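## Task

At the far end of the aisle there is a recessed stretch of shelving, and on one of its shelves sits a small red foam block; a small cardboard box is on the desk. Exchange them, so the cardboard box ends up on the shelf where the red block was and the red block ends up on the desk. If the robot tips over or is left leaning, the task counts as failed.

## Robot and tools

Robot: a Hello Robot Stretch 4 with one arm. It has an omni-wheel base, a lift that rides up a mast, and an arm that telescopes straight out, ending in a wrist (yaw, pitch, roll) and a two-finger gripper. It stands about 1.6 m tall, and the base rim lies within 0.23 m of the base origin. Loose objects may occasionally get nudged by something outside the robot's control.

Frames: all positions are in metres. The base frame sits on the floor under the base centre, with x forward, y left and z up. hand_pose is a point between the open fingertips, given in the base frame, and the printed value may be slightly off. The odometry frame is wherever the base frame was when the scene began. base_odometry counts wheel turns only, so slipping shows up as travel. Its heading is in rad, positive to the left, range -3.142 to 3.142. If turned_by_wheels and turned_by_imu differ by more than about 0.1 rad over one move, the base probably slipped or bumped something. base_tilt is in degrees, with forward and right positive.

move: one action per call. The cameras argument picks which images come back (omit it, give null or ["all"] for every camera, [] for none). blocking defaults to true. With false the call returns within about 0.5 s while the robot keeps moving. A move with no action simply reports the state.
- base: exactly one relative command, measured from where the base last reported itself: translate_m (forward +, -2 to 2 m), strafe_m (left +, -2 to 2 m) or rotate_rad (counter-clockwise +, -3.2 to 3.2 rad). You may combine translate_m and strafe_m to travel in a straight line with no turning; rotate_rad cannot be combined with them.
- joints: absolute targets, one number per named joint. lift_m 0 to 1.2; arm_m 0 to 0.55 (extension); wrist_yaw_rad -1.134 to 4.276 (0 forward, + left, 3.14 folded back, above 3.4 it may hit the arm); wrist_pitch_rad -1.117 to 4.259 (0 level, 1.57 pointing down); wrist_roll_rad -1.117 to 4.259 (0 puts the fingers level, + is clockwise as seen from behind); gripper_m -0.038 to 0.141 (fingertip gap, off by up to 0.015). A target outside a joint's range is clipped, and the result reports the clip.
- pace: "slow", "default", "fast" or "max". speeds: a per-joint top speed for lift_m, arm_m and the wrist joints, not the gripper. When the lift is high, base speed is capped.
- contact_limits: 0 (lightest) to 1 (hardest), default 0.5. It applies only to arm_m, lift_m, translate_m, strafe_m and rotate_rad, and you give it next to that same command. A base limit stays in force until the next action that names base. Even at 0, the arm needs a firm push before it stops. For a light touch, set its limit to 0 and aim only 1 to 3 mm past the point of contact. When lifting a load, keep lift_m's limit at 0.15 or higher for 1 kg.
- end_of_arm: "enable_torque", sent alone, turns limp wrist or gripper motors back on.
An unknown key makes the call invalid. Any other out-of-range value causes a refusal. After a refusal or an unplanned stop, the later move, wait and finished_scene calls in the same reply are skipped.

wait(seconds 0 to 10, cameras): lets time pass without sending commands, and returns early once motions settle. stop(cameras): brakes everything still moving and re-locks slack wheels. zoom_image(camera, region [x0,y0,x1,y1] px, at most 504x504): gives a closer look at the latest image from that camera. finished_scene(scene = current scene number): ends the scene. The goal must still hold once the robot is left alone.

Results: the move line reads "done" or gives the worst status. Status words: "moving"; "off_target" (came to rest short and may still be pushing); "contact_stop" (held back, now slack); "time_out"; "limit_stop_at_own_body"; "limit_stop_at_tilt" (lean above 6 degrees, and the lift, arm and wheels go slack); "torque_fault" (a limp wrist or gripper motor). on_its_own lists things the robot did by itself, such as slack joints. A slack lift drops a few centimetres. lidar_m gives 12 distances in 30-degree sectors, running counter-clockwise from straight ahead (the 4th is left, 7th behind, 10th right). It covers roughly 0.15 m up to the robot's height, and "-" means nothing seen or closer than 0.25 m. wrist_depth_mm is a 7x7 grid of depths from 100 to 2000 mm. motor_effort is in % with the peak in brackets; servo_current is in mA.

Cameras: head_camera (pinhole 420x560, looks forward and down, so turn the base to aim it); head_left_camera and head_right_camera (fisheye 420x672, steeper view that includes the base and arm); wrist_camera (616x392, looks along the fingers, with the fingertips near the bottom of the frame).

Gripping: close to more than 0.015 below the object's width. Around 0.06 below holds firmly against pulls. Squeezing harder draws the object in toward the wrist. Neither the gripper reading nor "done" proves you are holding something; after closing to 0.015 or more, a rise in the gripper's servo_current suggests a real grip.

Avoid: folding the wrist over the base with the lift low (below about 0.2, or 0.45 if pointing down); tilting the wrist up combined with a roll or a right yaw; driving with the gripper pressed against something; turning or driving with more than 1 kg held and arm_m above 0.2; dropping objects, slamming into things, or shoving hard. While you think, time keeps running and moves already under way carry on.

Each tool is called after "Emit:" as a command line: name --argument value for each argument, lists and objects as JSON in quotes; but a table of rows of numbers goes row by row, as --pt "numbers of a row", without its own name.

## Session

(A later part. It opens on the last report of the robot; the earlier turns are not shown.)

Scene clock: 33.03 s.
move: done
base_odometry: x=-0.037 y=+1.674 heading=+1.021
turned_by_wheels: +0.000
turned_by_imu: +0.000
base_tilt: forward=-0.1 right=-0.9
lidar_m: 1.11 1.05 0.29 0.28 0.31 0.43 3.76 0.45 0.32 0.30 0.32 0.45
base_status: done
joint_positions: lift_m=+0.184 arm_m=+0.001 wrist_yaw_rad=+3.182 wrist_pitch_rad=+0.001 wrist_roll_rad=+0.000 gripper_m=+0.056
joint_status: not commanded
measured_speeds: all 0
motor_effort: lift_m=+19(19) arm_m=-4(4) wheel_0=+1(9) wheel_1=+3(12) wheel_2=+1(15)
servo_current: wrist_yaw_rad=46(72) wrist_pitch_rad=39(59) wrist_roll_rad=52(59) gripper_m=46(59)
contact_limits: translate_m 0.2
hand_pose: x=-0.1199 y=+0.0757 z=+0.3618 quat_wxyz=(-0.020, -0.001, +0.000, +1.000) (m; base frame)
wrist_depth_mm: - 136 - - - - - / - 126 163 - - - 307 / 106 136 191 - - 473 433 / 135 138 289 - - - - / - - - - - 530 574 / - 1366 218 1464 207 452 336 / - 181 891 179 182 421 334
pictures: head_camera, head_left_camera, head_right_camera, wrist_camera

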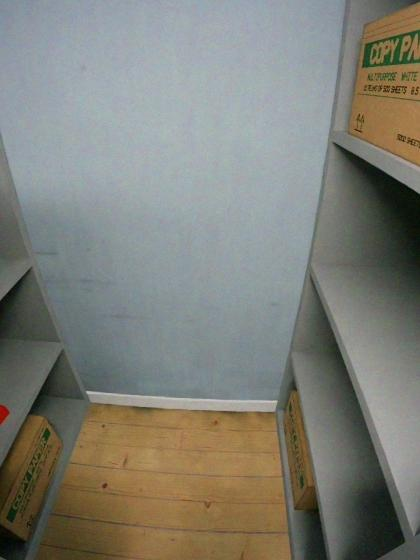

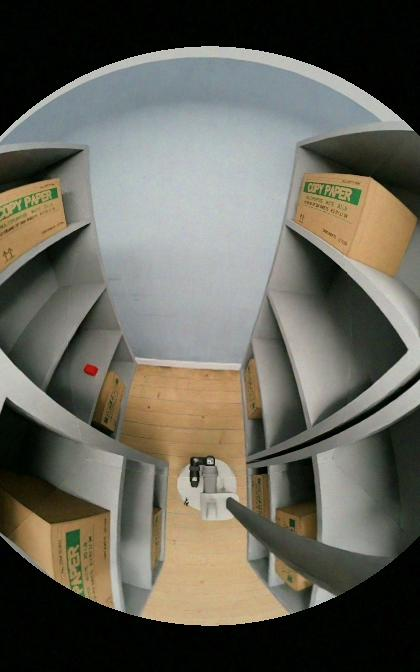

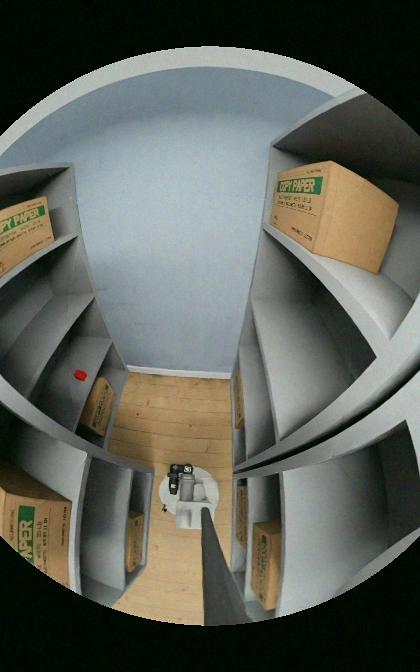

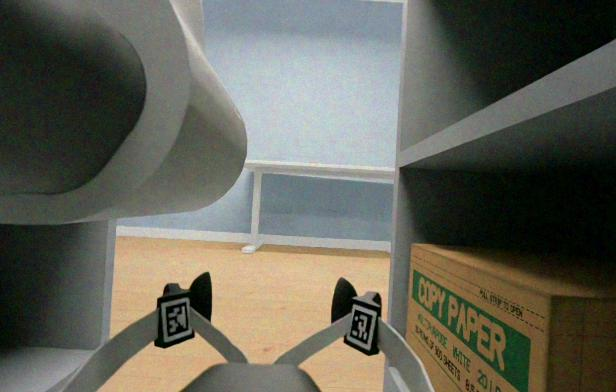

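Emit:
move --base '{"translate_m": 0.43, "strafe_m": 0.0}' --contact_limits '{"translate_m": 0.2}' --cameras '["head_camera", "head_left_camera"]'

Emit:
move --base '{"rotate_rad": 1.6}' --contact_limits '{"rotate_rad": 0.2}'

Scene clock: 37.57 s.
move: done
base_odometry: x=+0.188 y=+2.040 heading=+1.021
turned_by_wheels: +0.000
turned_by_imu: +0.000
base_tilt: forward=-0.1 right=-0.9
lidar_m: 0.67 0.70 0.78 0.74 0.38 0.42 1.20 0.46 0.33 0.31 0.33 0.46
base_status: done
joint_positions: lift_m=+0.184 arm_m=+0.001 wrist_yaw_rad=+3.182 wrist_pitch_rad=+0.001 wrist_roll_rad=+0.000 gripper_m=+0.056
joint_status: not commanded
measured_speeds: all 0
motor_effort: lift_m=+19(19) arm_m=-4(4) wheel_0=+3(9) wheel_1=+2(11) wheel_2=+1(14)
servo_current: wrist_yaw_rad=46(78) wrist_pitch_rad=39(72) wrist_roll_rad=46(59) gripper_m=26(52)
contact_limits: translate_m 0.2
hand_pose: x=-0.1199 y=+0.0757 z=+0.3618 quat_wxyz=(-0.020, -0.001, +0.000, +1.000) (m; base frame)
wrist_depth_mm: - 136 - - - - - / - 126 163 - - - - / 106 136 191 - 1255 466 - / 134 138 289 - - - - / - - - - 1229 - - / - 185 217 1499 - - - / 654 180 878 179 160 - -
pictures: head_camera, head_left_camera

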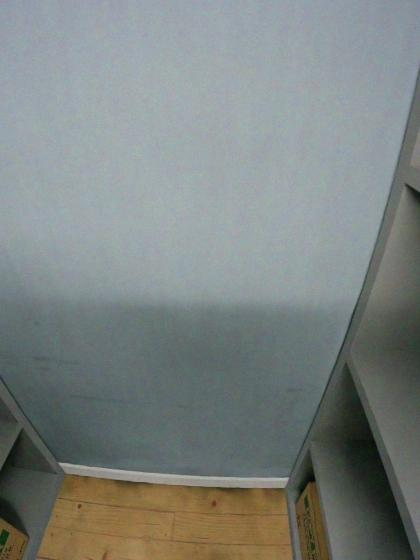

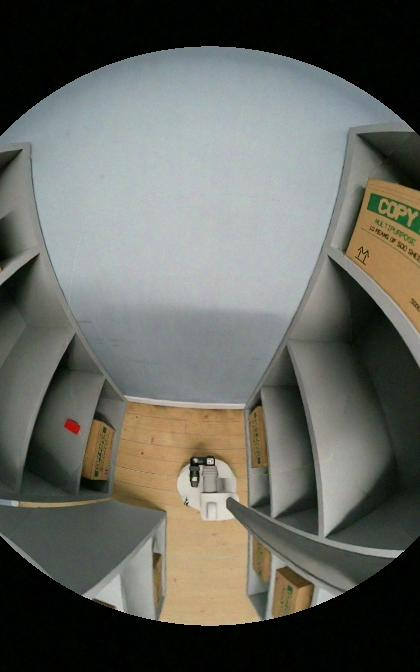

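Scene clock: 39.67 s.
move: done
base_odometry: x=+0.188 y=+2.040 heading=+2.620
turned_by_wheels: +1.600
turned_by_imu: +1.564
base_tilt: forward=-0.1 right=-0.9
lidar_m: 0.73 0.38 0.41 1.18 0.44 0.33 0.32 0.34 0.47 0.67 0.70 0.77
base_status: done
joint_positions: lift_m=+0.184 arm_m=+0.001 wrist_yaw_rad=+3.182 wrist_pitch_rad=+0.001 wrist_roll_rad=+0.000 gripper_m=+0.056
joint_status: not commanded
measured_speeds: all 0
motor_effort: lift_m=+19(19) arm_m=-4(4) wheel_0=-2(9) wheel_1=-3(13) wheel_2=-1(14)
servo_current: wrist_yaw_rad=33(72) wrist_pitch_rad=46(59) wrist_roll_rad=52(52) gripper_m=26(46)
contact_limits: rotate_rad 0.2
hand_pose: x=-0.1199 y=+0.0757 z=+0.3618 quat_wxyz=(-0.020, -0.001, +0.000, +1.000) (m; base frame)
wrist_depth_mm: - 136 - - 430 - 699 / - 126 146 - 427 - 676 / 106 136 191 - 427 - - / 135 136 220 - 433 - - / - - - - 424 - - / - - 193 - 421 - - / - 133 - - 176 - -
pictures: head_camera, head_left_camera, head_right_camera, wrist_camera

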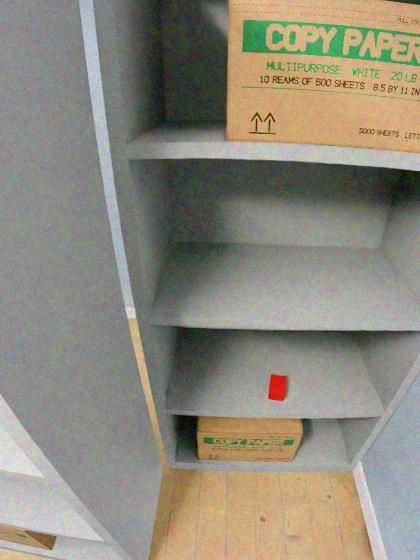

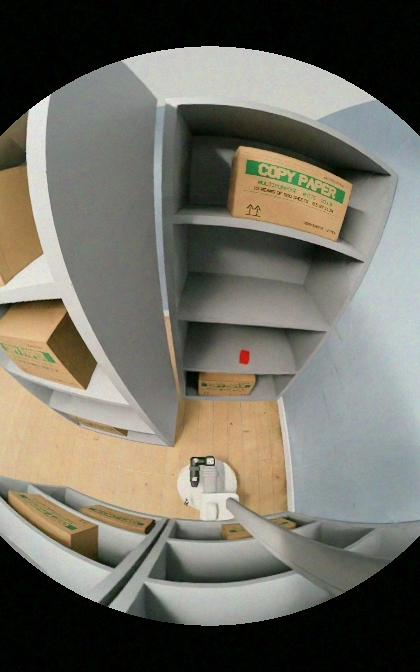

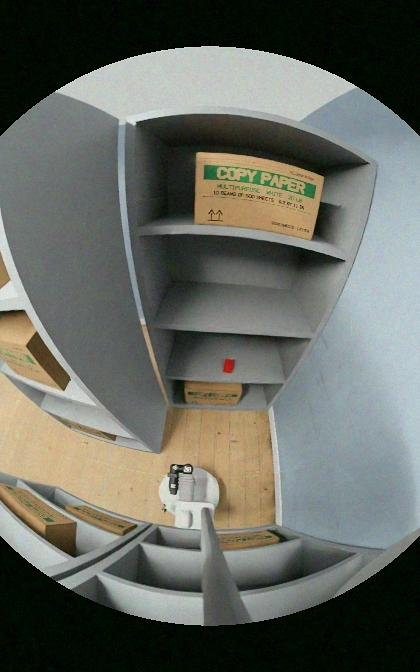

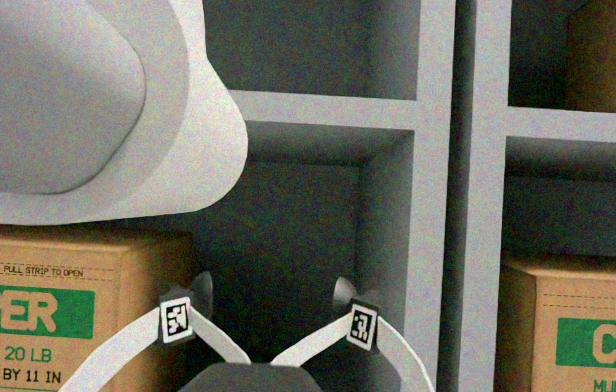

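Emit:
move --base '{"strafe_m": -0.27}' --contact_limits '{"strafe_m": 0.2}' --cameras '["head_camera", "head_left_camera"]'

Emit:
move --joints '{"wrist_yaw_rad": 0.0, "lift_m": 0.42, "gripper_m": 0.12}'

Scene clock: 43.47 s.
move: done
base_odometry: x=+0.322 y=+2.274 heading=+2.620
turned_by_wheels: +0.000
turned_by_imu: +0.000
base_tilt: forward=-0.1 right=-0.9
lidar_m: 0.74 0.76 0.59 1.22 0.46 0.34 0.31 0.35 0.41 0.39 0.43 0.61
base_status: done
joint_positions: lift_m=+0.184 arm_m=+0.001 wrist_yaw_rad=+3.182 wrist_pitch_rad=+0.001 wrist_roll_rad=+0.000 gripper_m=+0.056
joint_status: not commanded
measured_speeds: all 0
motor_effort: lift_m=+19(19) arm_m=-4(4) wheel_0=-1(12) wheel_1=-2(13) wheel_2=+0(6)
servo_current: wrist_yaw_rad=46(72) wrist_pitch_rad=39(72) wrist_roll_rad=52(59) gripper_m=39(46)
contact_limits: strafe_m 0.2
hand_pose: x=-0.1199 y=+0.0757 z=+0.3618 quat_wxyz=(-0.020, -0.001, +0.000, +1.000) (m; base frame)
wrist_depth_mm: - 136 - - - - - / - 126 145 - - - - / 106 136 190 - - - - / 135 136 219 - - - - / - - - - - - - / - - 193 - - - 517 / - 133 - - 159 - -
pictures: head_camera, head_left_camera

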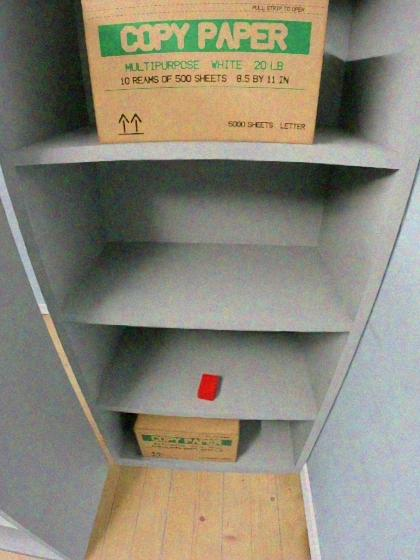

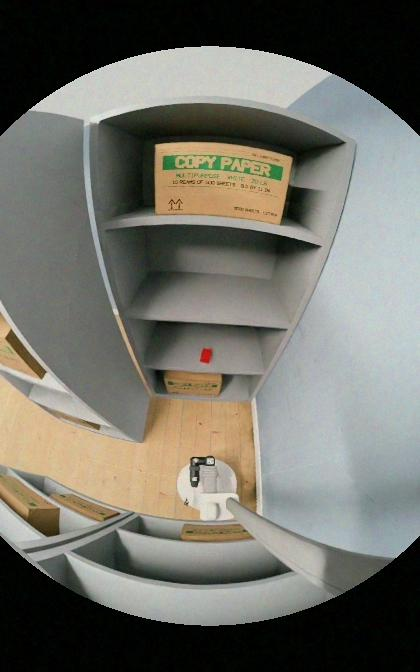

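Scene clock: 45.87 s.
move: done
base_odometry: x=+0.322 y=+2.274 heading=+2.620
turned_by_wheels: +0.000
turned_by_imu: +0.001
base_tilt: forward=-0.1 right=-1.0
lidar_m: 0.72 0.75 0.61 1.22 0.47 0.34 0.32 0.34 0.41 0.39 0.43 0.60
base_status: not commanded
joint_positions: lift_m=+0.420 arm_m=+0.001 wrist_yaw_rad=+0.001 wrist_pitch_rad=+0.001 wrist_roll_rad=+0.000 gripper_m=+0.120
joint_status: all done
measured_speeds: all 0
motor_effort: lift_m=+22(26) arm_m=-4(4) wheel_0=-1(1) wheel_1=-2(3) wheel_2=+0(0)
servo_current: wrist_yaw_rad=33(130) wrist_pitch_rad=26(52) wrist_roll_rad=39(59) gripper_m=26(111)
contact_limits: strafe_m 0.2
hand_pose: x=+0.4603 y=-0.0870 z=+0.5974 quat_wxyz=(+1.000, +0.000, +0.001, +0.001) (m; base frame)
wrist_depth_mm: - - - - - - 480 / 917 - - - 931 - 477 / 931 - - - 960 - 469 / 931 - - - - - 466 / - - - - - - 462 / - 188 - - 197 - 452 / 603 640 168 158 182 - 449
pictures: head_camera, head_left_camera, head_right_camera, wrist_camera

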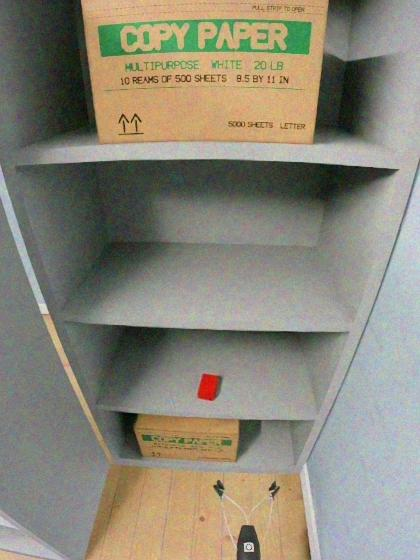

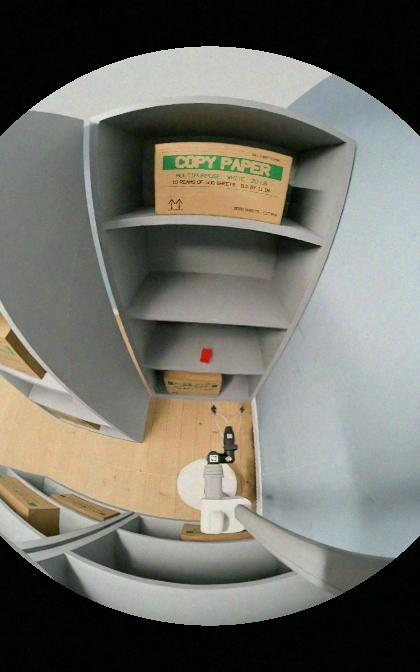

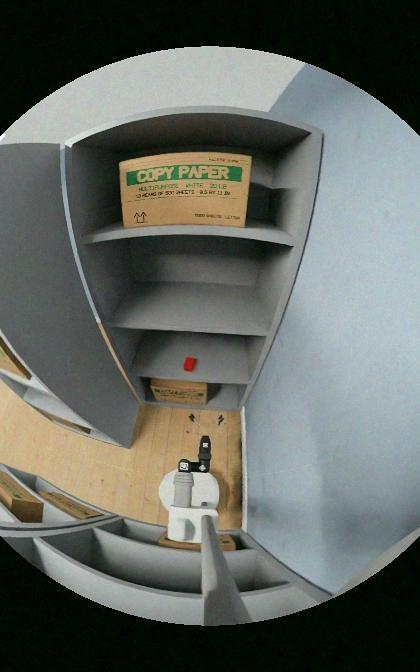

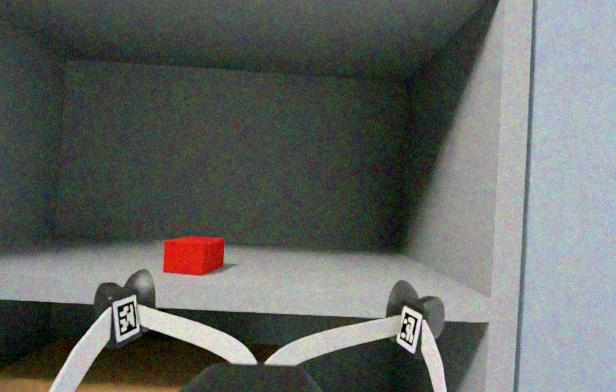

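Emit:
zoom_image --camera "wrist_camera" --region '[100, 190, 300, 340]'

Emit:
zoom_image --camera "head_camera" --region '[80, 320, 330, 560]'

Scaled by 2.520.

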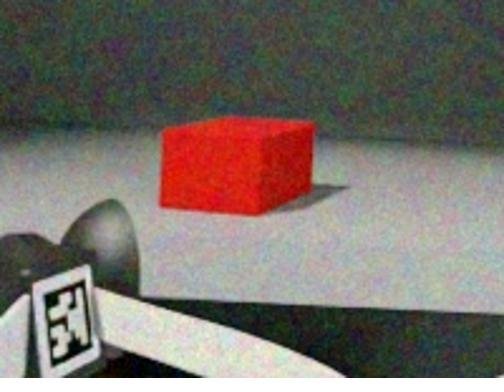

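Scaled by 2.016 from the camera's 420x560 image, which has a finer 600x800 frame.

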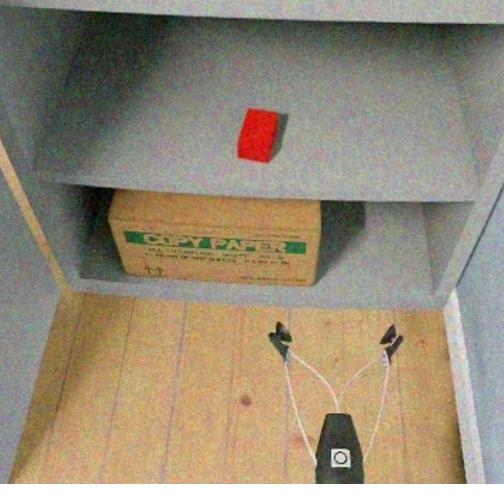

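Emit:
zoom_image --camera "head_camera" --region '[180, 360, 240, 420]'

Scaled by 8.400 from the camera's 420x560 image, which has a finer 600x800 frame.

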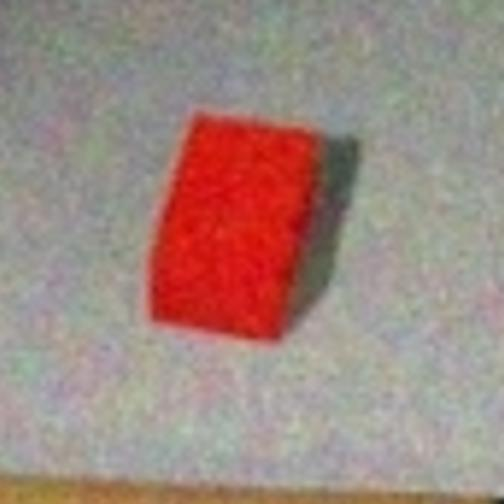

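Emit:
move --base '{"strafe_m": 0.19}' --joints '{"wrist_yaw_rad": -0.2}' --contact_limits '{"strafe_m": 0.15}' --cameras '["head_camera", "head_left_camera", "wrist_camera"]'

Emit:
zoom_image --camera "wrist_camera" --region '[100, 170, 450, 392]'

Scene clock: 53.00 s.
move: done
base_odometry: x=+0.228 y=+2.110 heading=+2.621
turned_by_wheels: +0.000
turned_by_imu: +0.002
base_tilt: forward=-0.1 right=-0.9
lidar_m: 0.74 0.50 0.45 1.16 0.46 0.33 0.32 0.34 0.48 0.59 0.63 0.78
base_status: done
joint_positions: lift_m=+0.420 arm_m=+0.001 wrist_yaw_rad=-0.199 wrist_pitch_rad=+0.001 wrist_roll_rad=+0.000 gripper_m=+0.120
joint_status: all done
measured_speeds: all 0
motor_effort: lift_m=+22(23) arm_m=-4(4) wheel_0=+1(12) wheel_1=+2(12) wheel_2=+0(5)
servo_current: wrist_yaw_rad=52(98) wrist_pitch_rad=46(59) wrist_roll_rad=52(59) gripper_m=46(52)
contact_limits: strafe_m 0.15
hand_pose: x=+0.4373 y=-0.1426 z=+0.5974 quat_wxyz=(+0.995, +0.000, +0.001, -0.099) (m; base frame)
wrist_depth_mm: 798 - - - - 647 544 / - - - - - - 539 / 866 - - - - - 539 / 866 - - - 1042 - 530 / - - - - - - 544 / 469 189 - - 214 - 539 / 609 640 168 158 179 - 535
pictures: head_camera, head_left_camera, wrist_camera

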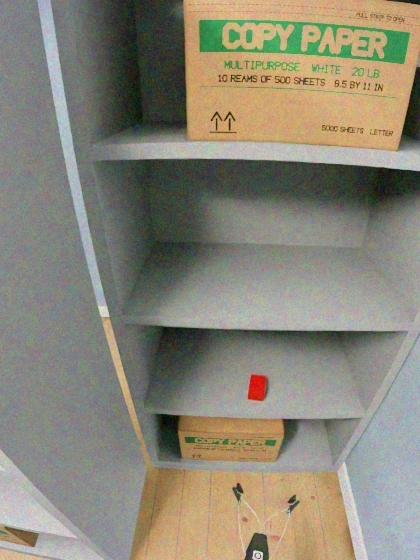

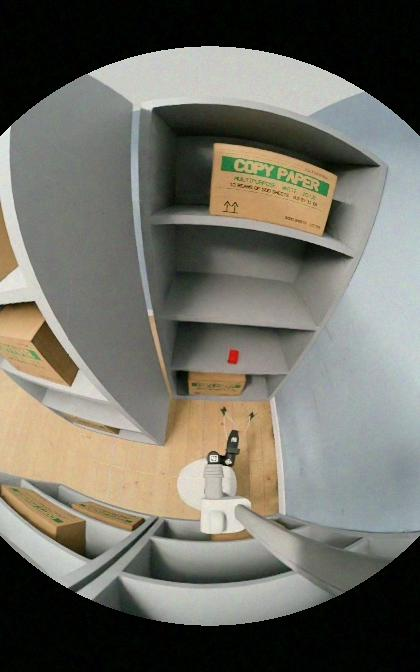

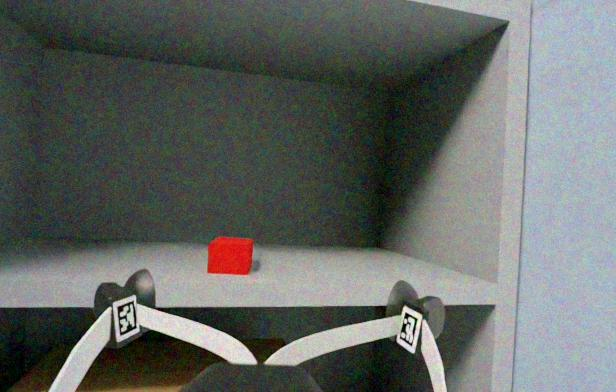

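Scaled by 1.440.

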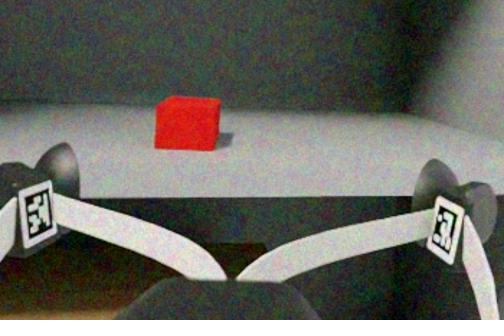

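Emit:
move --base '{"strafe_m": 0.012}' --joints '{"arm_m": 0.28, "lift_m": 0.392}' --contact_limits '{"strafe_m": 0.15, "arm_m": 0.1}'

Emit:
zoom_image --camera "wrist_camera" --region '[100, 170, 450, 392]'

Scene clock: 55.67 s.
move: done
base_odometry: x=+0.222 y=+2.099 heading=+2.621
turned_by_wheels: +0.000
turned_by_imu: +0.001
base_tilt: forward=-0.1 right=-0.9
lidar_m: 0.74 0.47 0.44 1.17 0.45 0.33 0.32 0.34 0.47 0.61 0.63 0.77
base_status: done
joint_positions: lift_m=+0.392 arm_m=+0.280 wrist_yaw_rad=-0.199 wrist_pitch_rad=+0.001 wrist_roll_rad=+0.000 gripper_m=+0.120
joint_status: all done
measured_speeds: all 0
motor_effort: lift_m=+14(22) arm_m=+5(8) wheel_0=-1(8) wheel_1=+4(12) wheel_2=+0(6)
servo_current: wrist_yaw_rad=52(72) wrist_pitch_rad=33(59) wrist_roll_rad=46(59) gripper_m=33(52)
contact_limits: arm_m 0.1; strafe_m 0.15
hand_pose: x=+0.7162 y=-0.1427 z=+0.5701 quat_wxyz=(+0.995, +0.000, +0.001, -0.099) (m; base frame)
wrist_depth_mm: - - - - - 715 - / - - - - - 778 - / - - - - - 788 - / - - - - - 788 - / 424 449 - - - - - / 272 191 301 307 223 345 355 / 219 233 168 163 265 290 304
pictures: head_camera, head_left_camera, head_right_camera, wrist_camera

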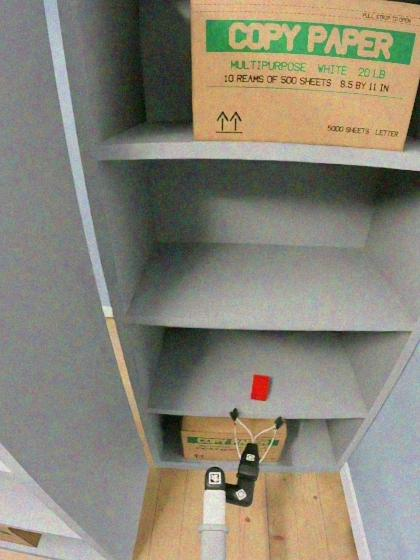

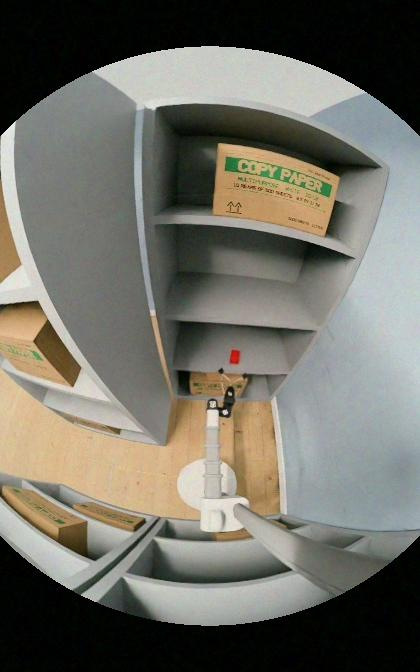

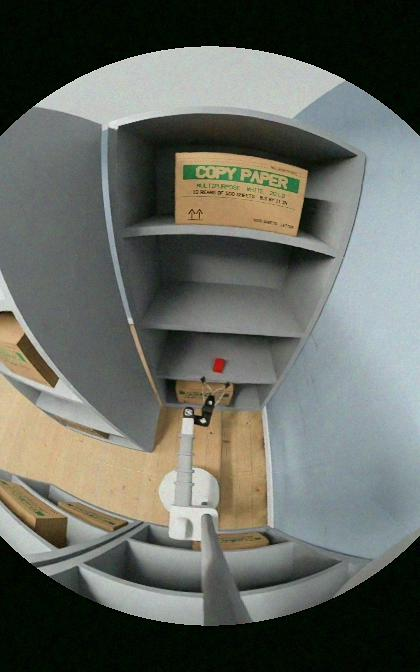

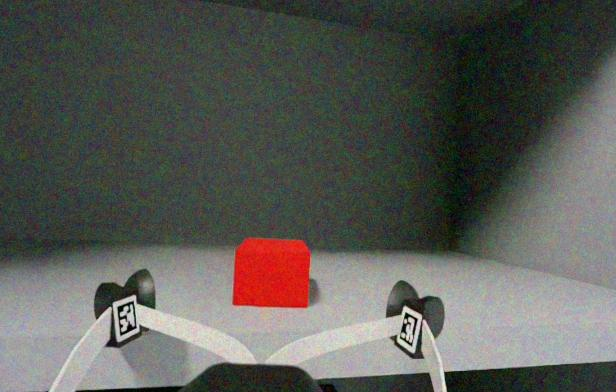

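Scaled by 1.440.

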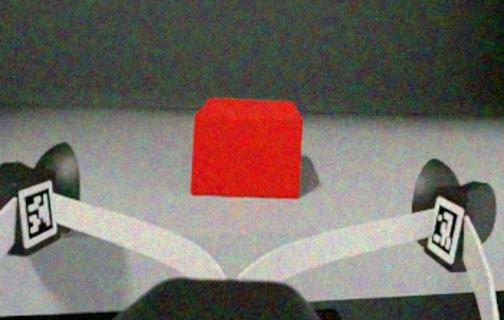

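Emit:
move --base '{"strafe_m": -0.023}' --joints '{"lift_m": 0.382}' --contact_limits '{"strafe_m": 0.15, "lift_m": 0.2}' --cameras '["wrist_camera"]'

Emit:
move --joints '{"arm_m": 0.40}' --contact_limits '{"arm_m": 0.0}' --pace "slow" --cameras '["wrist_camera", "head_camera"]'

Scene clock: 57.50 s.
move: done
base_odometry: x=+0.233 y=+2.119 heading=+2.621
turned_by_wheels: +0.000
turned_by_imu: +0.000
base_tilt: forward=-0.1 right=-0.9
lidar_m: 0.73 0.50 0.46 1.16 0.45 0.34 0.31 0.34 0.48 0.58 0.60 0.77
base_status: done
joint_positions: lift_m=+0.382 arm_m=+0.280 wrist_yaw_rad=-0.199 wrist_pitch_rad=+0.001 wrist_roll_rad=+0.000 gripper_m=+0.120
joint_status: all done
measured_speeds: all 0
motor_effort: lift_m=+14(14) arm_m=+5(5) wheel_0=-1(9) wheel_1=-1(11) wheel_2=+0(5)
servo_current: wrist_yaw_rad=65(65) wrist_pitch_rad=39(52) wrist_roll_rad=46(52) gripper_m=39(46)
contact_limits: arm_m 0.1; lift_m 0.2; strafe_m 0.15
hand_pose: x=+0.7162 y=-0.1427 z=+0.5601 quat_wxyz=(+0.995, +0.000, +0.001, -0.099) (m; base frame)
wrist_depth_mm: - - - - - 741 - / - - - - - 759 - / - - - - - - - / - - - - - - - / 382 397 - 402 433 - - / 241 191 263 281 226 306 315 / 216 233 158 158 182 289 309
pictures: wrist_camera

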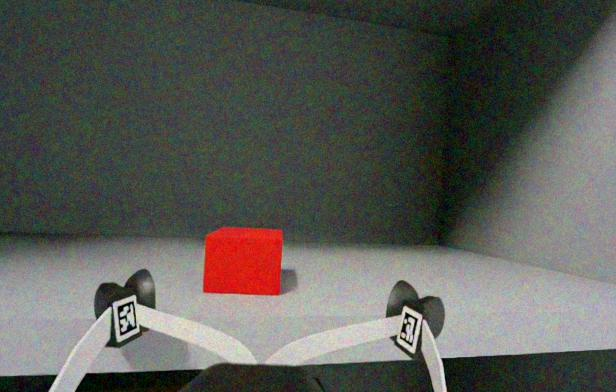

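Scene clock: 59.97 s.
move: done
base_odometry: x=+0.233 y=+2.119 heading=+2.621
turned_by_wheels: +0.000
turned_by_imu: +0.001
base_tilt: forward=-0.1 right=-0.9
lidar_m: 0.73 0.52 0.47 1.16 0.46 0.34 0.31 0.35 0.48 0.57 0.62 0.77
base_status: not commanded
joint_positions: lift_m=+0.382 arm_m=+0.400 wrist_yaw_rad=-0.200 wrist_pitch_rad=+0.001 wrist_roll_rad=+0.000 gripper_m=+0.120
joint_status: all done
measured_speeds: all 0
motor_effort: lift_m=+14(14) arm_m=+5(8) wheel_0=-1(1) wheel_1=+0(1) wheel_2=+0(0)
servo_current: wrist_yaw_rad=33(78) wrist_pitch_rad=33(52) wrist_roll_rad=46(59) gripper_m=39(52)
contact_limits: arm_m 0; lift_m 0.2; strafe_m 0.15
hand_pose: x=+0.8361 y=-0.1429 z=+0.5601 quat_wxyz=(+0.995, +0.000, +0.001, -0.100) (m; base frame)
wrist_depth_mm: - - - - - 676 - / - - - - - 668 - / - - - - - 668 - / - - - - - 668 - / 399 427 200 206 - - - / 256 193 189 191 224 315 327 / 160 177 159 168 179 212 216
pictures: head_camera, wrist_camera

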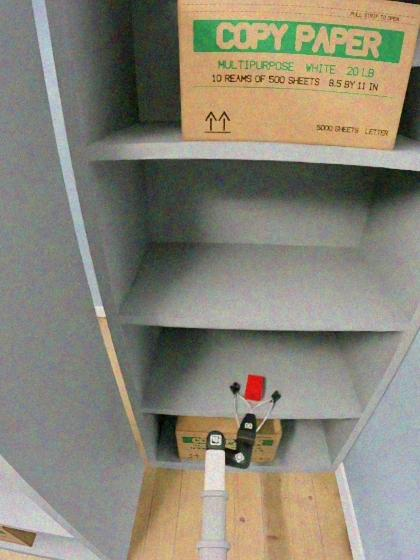

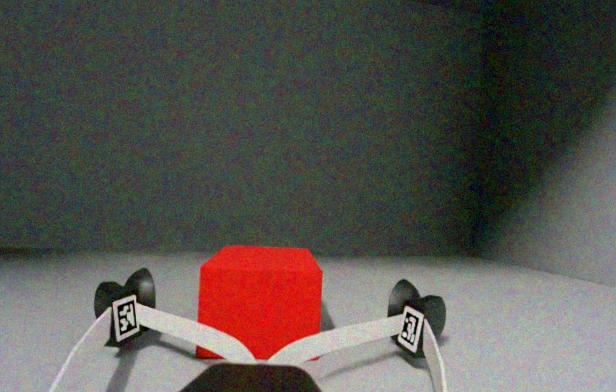

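Emit:
move --joints '{"arm_m": 0.443}' --contact_limits '{"arm_m": 0.0}' --pace "slow" --cameras '[]'

Emit:
move --joints '{"gripper_m": 0.02}' --cameras '["wrist_camera", "head_camera"]'

Scene clock: 61.93 s.
move: done
base_odometry: x=+0.233 y=+2.119 heading=+2.621
turned_by_wheels: +0.000
turned_by_imu: +0.000
base_tilt: forward=-0.1 right=-1.0
lidar_m: 0.74 0.51 0.46 1.18 0.46 0.33 0.32 0.34 0.48 0.58 0.61 0.77
base_status: not commanded
joint_positions: lift_m=+0.382 arm_m=+0.443 wrist_yaw_rad=-0.200 wrist_pitch_rad=+0.001 wrist_roll_rad=+0.000 gripper_m=+0.120
joint_status: all done
measured_speeds: all 0
motor_effort: lift_m=+14(14) arm_m=+5(7) wheel_0=-1(1) wheel_1=+0(1) wheel_2=+0(0)
servo_current: wrist_yaw_rad=65(65) wrist_pitch_rad=59(59) wrist_roll_rad=52(59) gripper_m=46(52)
contact_limits: arm_m 0; lift_m 0.2; strafe_m 0.15
hand_pose: x=+0.8791 y=-0.1429 z=+0.5601 quat_wxyz=(+0.995, +0.000, +0.001, -0.100) (m; base frame)
wrist_depth_mm: - - - - - 634 - / - - - - - 634 - / - - - - - 627 - / - - - - - 627 - / 399 427 204 182 - - - / 255 191 169 169 222 314 327 / 161 177 159 168 180 198 216
pictures: none
No camera images: "cameras" was empty.

Scene clock: 63.80 s.
move: done
base_odometry: x=+0.233 y=+2.119 heading=+2.621
turned_by_wheels: +0.000
turned_by_imu: +0.000
base_tilt: forward=-0.1 right=-0.9
lidar_m: 0.74 0.50 0.46 1.19 0.46 0.34 0.32 0.34 0.49 0.58 0.61 0.76
base_status: not commanded
joint_positions: lift_m=+0.382 arm_m=+0.443 wrist_yaw_rad=-0.200 wrist_pitch_rad=+0.001 wrist_roll_rad=+0.000 gripper_m=+0.021
joint_status: all done
measured_speeds: all 0
motor_effort: lift_m=+14(15) arm_m=+5(6) wheel_0=-1(1) wheel_1=-1(1) wheel_2=+0(0)
servo_current: wrist_yaw_rad=39(78) wrist_pitch_rad=39(59) wrist_roll_rad=52(59) gripper_m=85(156)
contact_limits: arm_m 0; lift_m 0.2; strafe_m 0.15
hand_pose: x=+0.8791 y=-0.1429 z=+0.5601 quat_wxyz=(+0.995, +0.000, +0.001, -0.100) (m; base frame)
wrist_depth_mm: - - - - - 634 - / - - - - - 634 - / - - - - - 627 - / - - - - - 627 - / 397 424 197 204 - - - / 255 238 168 164 276 314 325 / 159 170 165 163 178 212 216
pictures: head_camera, wrist_camera

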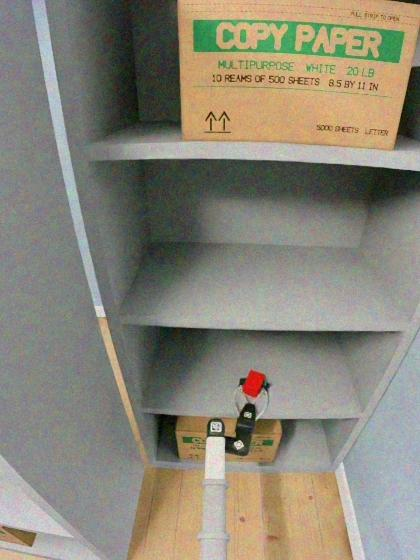

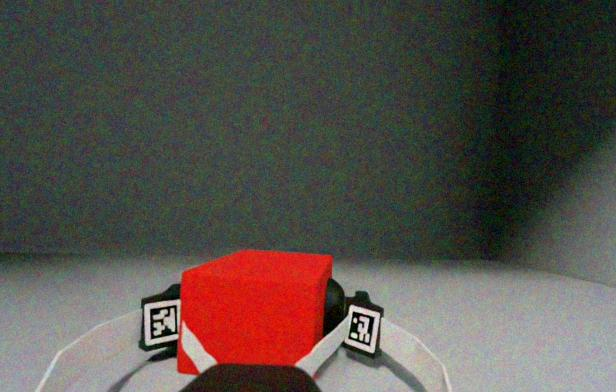

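Emit:
move --joints '{"lift_m": 0.45}' --cameras '["wrist_camera", "head_camera"]' --pace "slow"

Scene clock: 65.50 s.
move: done
base_odometry: x=+0.233 y=+2.119 heading=+2.621
turned_by_wheels: +0.000
turned_by_imu: +0.000
base_tilt: forward=-0.1 right=-0.9
lidar_m: 0.73 0.51 0.45 1.17 0.45 0.33 0.33 0.34 0.47 0.58 0.61 0.75
base_status: not commanded
joint_positions: lift_m=+0.450 arm_m=+0.443 wrist_yaw_rad=-0.200 wrist_pitch_rad=+0.001 wrist_roll_rad=+0.000 gripper_m=+0.021
joint_status: all done
measured_speeds: all 0
motor_effort: lift_m=+23(25) arm_m=+5(5) wheel_0=-1(1) wheel_1=-1(1) wheel_2=+0(0)
servo_current: wrist_yaw_rad=39(65) wrist_pitch_rad=39(59) wrist_roll_rad=39(65) gripper_m=85(85)
contact_limits: arm_m 0; strafe_m 0.15
hand_pose: x=+0.8791 y=-0.1429 z=+0.6274 quat_wxyz=(+0.995, +0.000, +0.001, -0.100) (m; base frame)
wrist_depth_mm: - - - - - - - / - - - - - 627 - / - - - - - 627 - / - - - - - 621 - / - - 170 208 - 621 - / 415 181 168 164 189 459 - / 290 286 165 162 304 384 364
pictures: head_camera, wrist_camera

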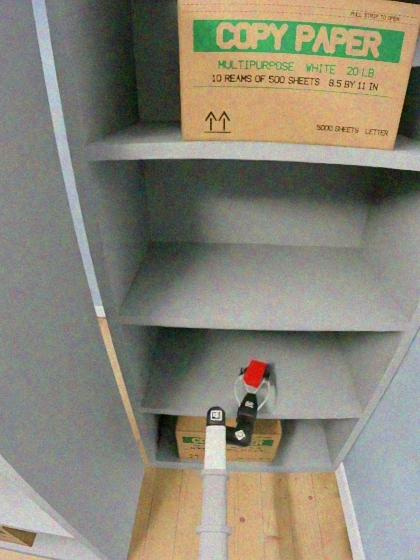

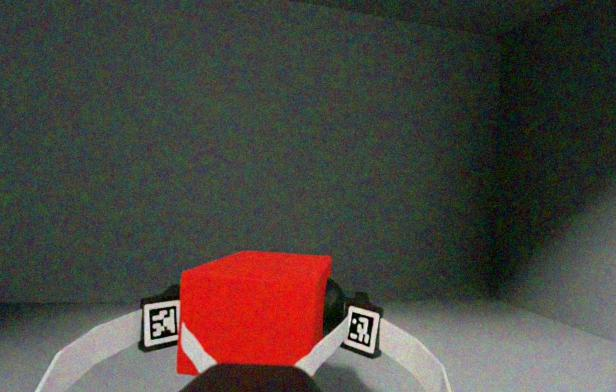

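Emit:
move --joints '{"arm_m": 0.0}' --cameras '[]'

Emit:
move --base '{"strafe_m": -0.22}' --contact_limits '{"strafe_m": 0.2}' --cameras '["head_left_camera", "wrist_camera"]'

Emit:
move --joints '{"wrist_yaw_rad": 3.182}'

Scene clock: 68.60 s.
move: done
base_odometry: x=+0.233 y=+2.119 heading=+2.621
turned_by_wheels: +0.000
turned_by_imu: +0.001
base_tilt: forward=-0.2 right=-0.9
lidar_m: 0.74 0.50 0.47 1.17 0.45 0.33 0.32 0.34 0.48 0.57 0.61 0.77
base_status: not commanded
joint_positions: lift_m=+0.450 arm_m=+0.001 wrist_yaw_rad=-0.200 wrist_pitch_rad=+0.001 wrist_roll_rad=+0.000 gripper_m=+0.021
joint_status: all done
measured_speeds: all 0
motor_effort: lift_m=+23(23) arm_m=-4(7) wheel_0=-1(1) wheel_1=-1(1) wheel_2=+0(0)
servo_current: wrist_yaw_rad=33(65) wrist_pitch_rad=33(52) wrist_roll_rad=46(59) gripper_m=78(91)
contact_limits: strafe_m 0.15
hand_pose: x=+0.4372 y=-0.1429 z=+0.6274 quat_wxyz=(+0.995, +0.000, +0.001, -0.100) (m; base frame)
wrist_depth_mm: - - - - - - 535 / 854 - - - - - 549 / - - - - 1042 - 539 / 820 - - - 1042 - 539 / - - 170 208 - - 530 / 462 179 168 163 187 - 530 / 137 654 165 162 168 - 539
pictures: none
No camera images: "cameras" was empty.

Scene clock: 70.63 s.
move: done
base_odometry: x=+0.343 y=+2.310 heading=+2.620
turned_by_wheels: +0.000
turned_by_imu: +0.000
base_tilt: forward=-0.1 right=-0.9
lidar_m: 0.73 0.76 0.65 1.22 0.45 0.34 0.32 0.34 0.37 0.36 0.37 0.54
base_status: done
joint_positions: lift_m=+0.450 arm_m=+0.001 wrist_yaw_rad=-0.200 wrist_pitch_rad=+0.001 wrist_roll_rad=+0.000 gripper_m=+0.021
joint_status: not commanded
measured_speeds: all 0
motor_effort: lift_m=+22(23) arm_m=-5(5) wheel_0=+0(11) wheel_1=-2(15) wheel_2=+0(7)
servo_current: wrist_yaw_rad=46(65) wrist_pitch_rad=26(52) wrist_roll_rad=46(59) gripper_m=72(98)
contact_limits: strafe_m 0.2
hand_pose: x=+0.4372 y=-0.1429 z=+0.6274 quat_wxyz=(+0.995, +0.000, +0.001, -0.100) (m; base frame)
wrist_depth_mm: - - - - 544 410 319 / - - - - 535 407 317 / - - - - 525 404 314 / - - - - 517 397 310 / - - 171 211 512 394 307 / 459 180 168 163 473 387 303 / 621 654 164 162 182 364 301
pictures: head_left_camera, wrist_camera

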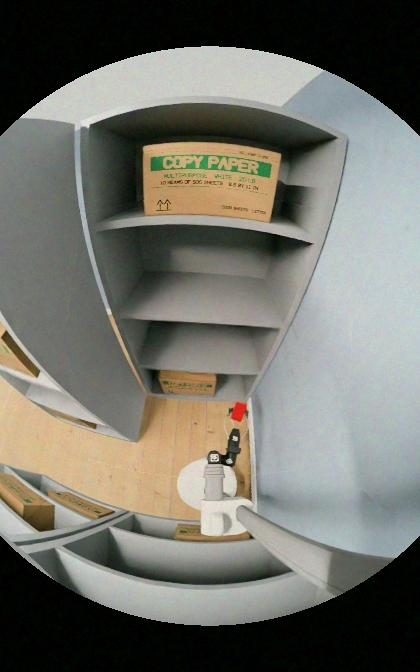

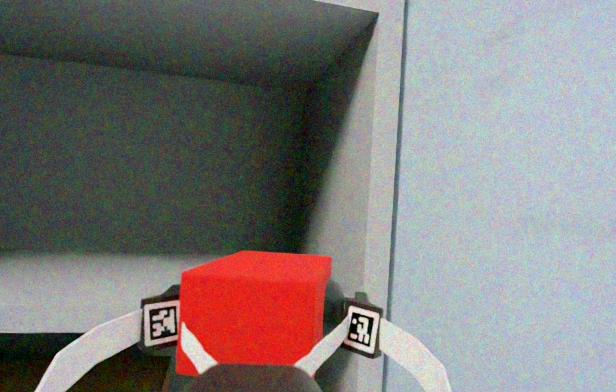

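Scene clock: 73.13 s.
move: done
base_odometry: x=+0.343 y=+2.310 heading=+2.620
turned_by_wheels: +0.000
turned_by_imu: +0.001
base_tilt: forward=-0.1 right=-0.9
lidar_m: 0.73 0.77 0.64 1.20 0.47 0.33 0.32 0.34 0.38 0.35 0.38 0.54
base_status: not commanded
joint_positions: lift_m=+0.450 arm_m=+0.001 wrist_yaw_rad=+3.181 wrist_pitch_rad=+0.001 wrist_roll_rad=+0.000 gripper_m=+0.021
joint_status: all done
measured_speeds: all 0
motor_effort: lift_m=+23(23) arm_m=-4(5) wheel_0=+1(1) wheel_1=-2(2) wheel_2=+0(0)
servo_current: wrist_yaw_rad=39(124) wrist_pitch_rad=39(52) wrist_roll_rad=52(59) gripper_m=65(98)
contact_limits: strafe_m 0.2
hand_pose: x=-0.1197 y=+0.0761 z=+0.6274 quat_wxyz=(-0.019, -0.001, +0.000, +1.000) (m; base frame)
wrist_depth_mm: - 136 - 554 554 539 549 / - 123 140 - - - - / 106 135 184 - - - - / 134 136 220 - - - - / - - 197 208 - - - / - 179 167 163 187 - - / 127 - 163 162 167 - -
pictures: head_camera, head_left_camera, head_right_camera, wrist_camera

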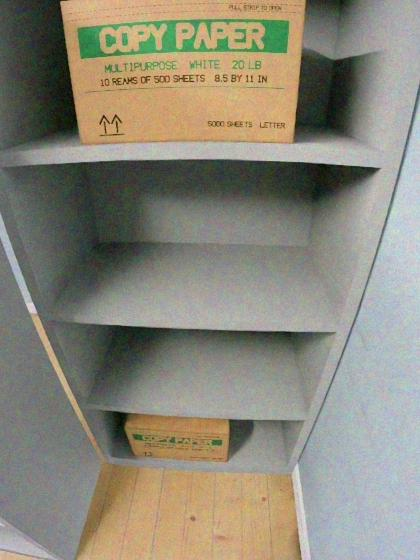

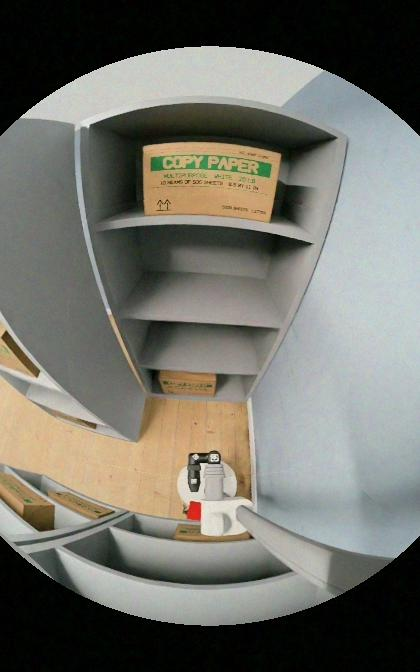

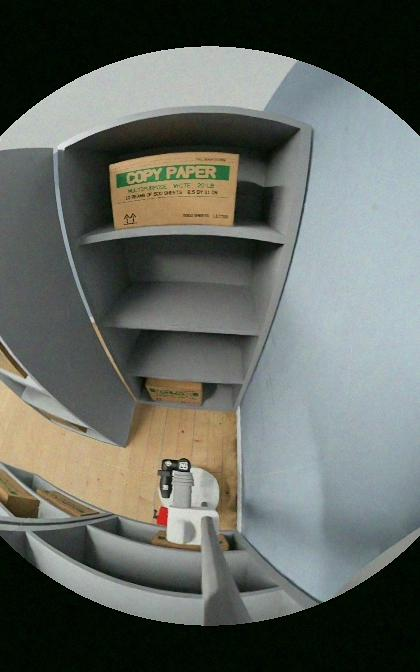

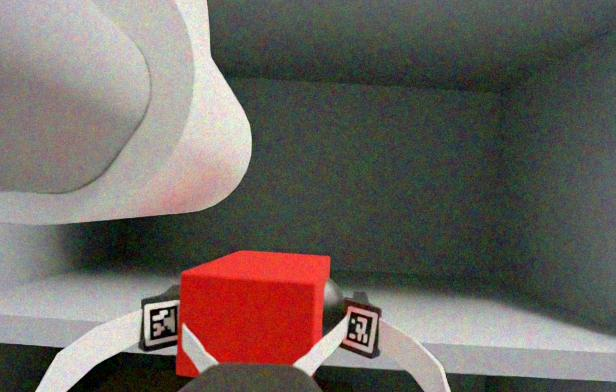

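Emit:
move --base '{"rotate_rad": 1.607}' --contact_limits '{"rotate_rad": 0.2}' --cameras '["head_camera", "head_left_camera"]'

Scene clock: 75.67 s.
move: done
base_odometry: x=+0.343 y=+2.310 heading=-2.056
turned_by_wheels: +1.607
turned_by_imu: +1.571
base_tilt: forward=-0.2 right=-0.9
lidar_m: 1.13 0.46 0.34 0.31 0.34 0.37 0.36 0.36 0.56 0.73 0.78 0.64
base_status: done
joint_positions: lift_m=+0.450 arm_m=+0.001 wrist_yaw_rad=+3.181 wrist_pitch_rad=+0.001 wrist_roll_rad=+0.000 gripper_m=+0.021
joint_status: not commanded
measured_speeds: all 0
motor_effort: lift_m=+22(23) arm_m=-4(5) wheel_0=+0(9) wheel_1=-4(13) wheel_2=-2(12)
servo_current: wrist_yaw_rad=33(72) wrist_pitch_rad=46(65) wrist_roll_rad=39(65) gripper_m=78(85)
contact_limits: rotate_rad 0.2
hand_pose: x=-0.1197 y=+0.0761 z=+0.6275 quat_wxyz=(-0.019, -0.001, +0.000, +1.000) (m; base frame)
wrist_depth_mm: - 136 477 477 473 469 - / - 125 160 473 473 469 - / 105 136 186 473 469 469 - / 134 136 473 473 469 469 - / 477 477 473 469 466 469 - / 477 473 167 163 466 466 - / 473 469 165 161 185 462 -
pictures: head_camera, head_left_camera

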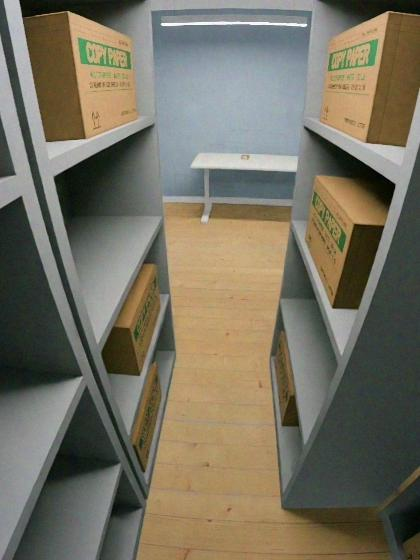

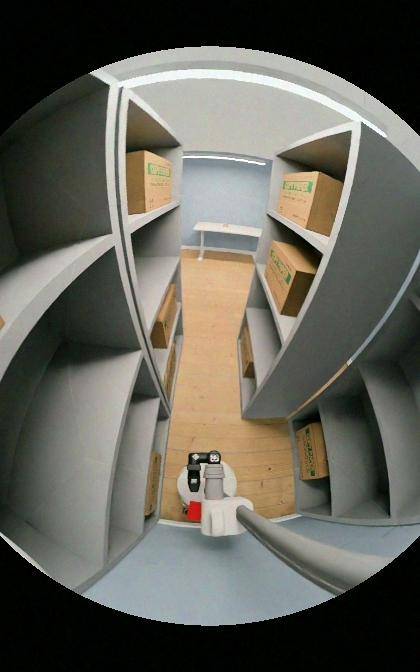

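Emit:
move --base '{"translate_m": 1.0}' --contact_limits '{"translate_m": 0.2}' --cameras '["head_camera", "head_left_camera"]'

Scene clock: 81.03 s.
move: done
base_odometry: x=-0.123 y=+1.425 heading=-2.056
turned_by_wheels: +0.000
turned_by_imu: -0.001
base_tilt: forward=-0.1 right=-0.9
lidar_m: 2.62 0.40 0.28 0.28 0.30 0.43 1.35 0.43 0.32 0.31 0.32 0.48
base_status: done
joint_positions: lift_m=+0.450 arm_m=+0.001 wrist_yaw_rad=+3.181 wrist_pitch_rad=+0.001 wrist_roll_rad=+0.000 gripper_m=+0.021
joint_status: not commanded
measured_speeds: all 0
motor_effort: lift_m=+22(22) arm_m=-4(5) wheel_0=+1(10) wheel_1=+2(11) wheel_2=+1(13)
servo_current: wrist_yaw_rad=52(72) wrist_pitch_rad=33(65) wrist_roll_rad=52(59) gripper_m=85(85)
contact_limits: translate_m 0.2
hand_pose: x=-0.1197 y=+0.0761 z=+0.6275 quat_wxyz=(-0.019, -0.001, +0.000, +1.000) (m; base frame)
wrist_depth_mm: - 136 - - - - - / - 125 141 - - - - / 105 135 186 - - - - / 135 136 223 - - - - / - - 198 208 - - - / - 179 167 163 190 - - / 127 1336 164 161 167 - -
pictures: head_camera, head_left_camera

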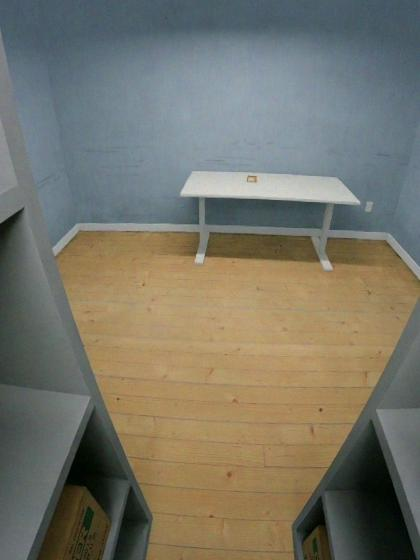

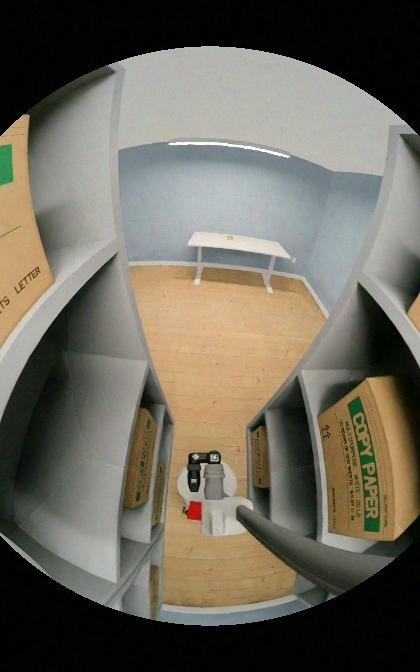

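Emit:
move --base '{"translate_m": 0.9, "strafe_m": -0.035}' --contact_limits '{"translate_m": 0.2}' --cameras '["head_camera"]'

Scene clock: 85.73 s.
move: done
base_odometry: x=-0.574 y=+0.645 heading=-2.056
turned_by_wheels: +0.000
turned_by_imu: -0.001
base_tilt: forward=-0.1 right=-0.9
lidar_m: 1.72 2.56 1.93 1.87 0.52 0.47 1.16 0.50 0.58 1.90 2.01 1.76
base_status: done
joint_positions: lift_m=+0.450 arm_m=+0.001 wrist_yaw_rad=+3.181 wrist_pitch_rad=+0.001 wrist_roll_rad=+0.000 gripper_m=+0.021
joint_status: not commanded
measured_speeds: all 0
motor_effort: lift_m=+22(22) arm_m=-5(5) wheel_0=+2(9) wheel_1=+2(11) wheel_2=-1(15)
servo_current: wrist_yaw_rad=59(72) wrist_pitch_rad=33(65) wrist_roll_rad=46(59) gripper_m=85(104)
contact_limits: translate_m 0.2
hand_pose: x=-0.1197 y=+0.0761 z=+0.6275 quat_wxyz=(-0.019, -0.001, +0.000, +1.000) (m; base frame)
wrist_depth_mm: - 136 - - - - - / - 124 157 - - - - / 105 135 186 - 1397 647 - / 135 136 256 - 991 647 - / - - - - 854 508 - / 580 179 167 163 192 - - / 127 174 164 162 167 - -
pictures: head_camera

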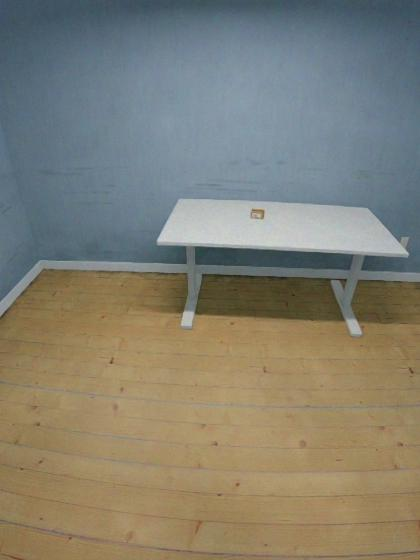

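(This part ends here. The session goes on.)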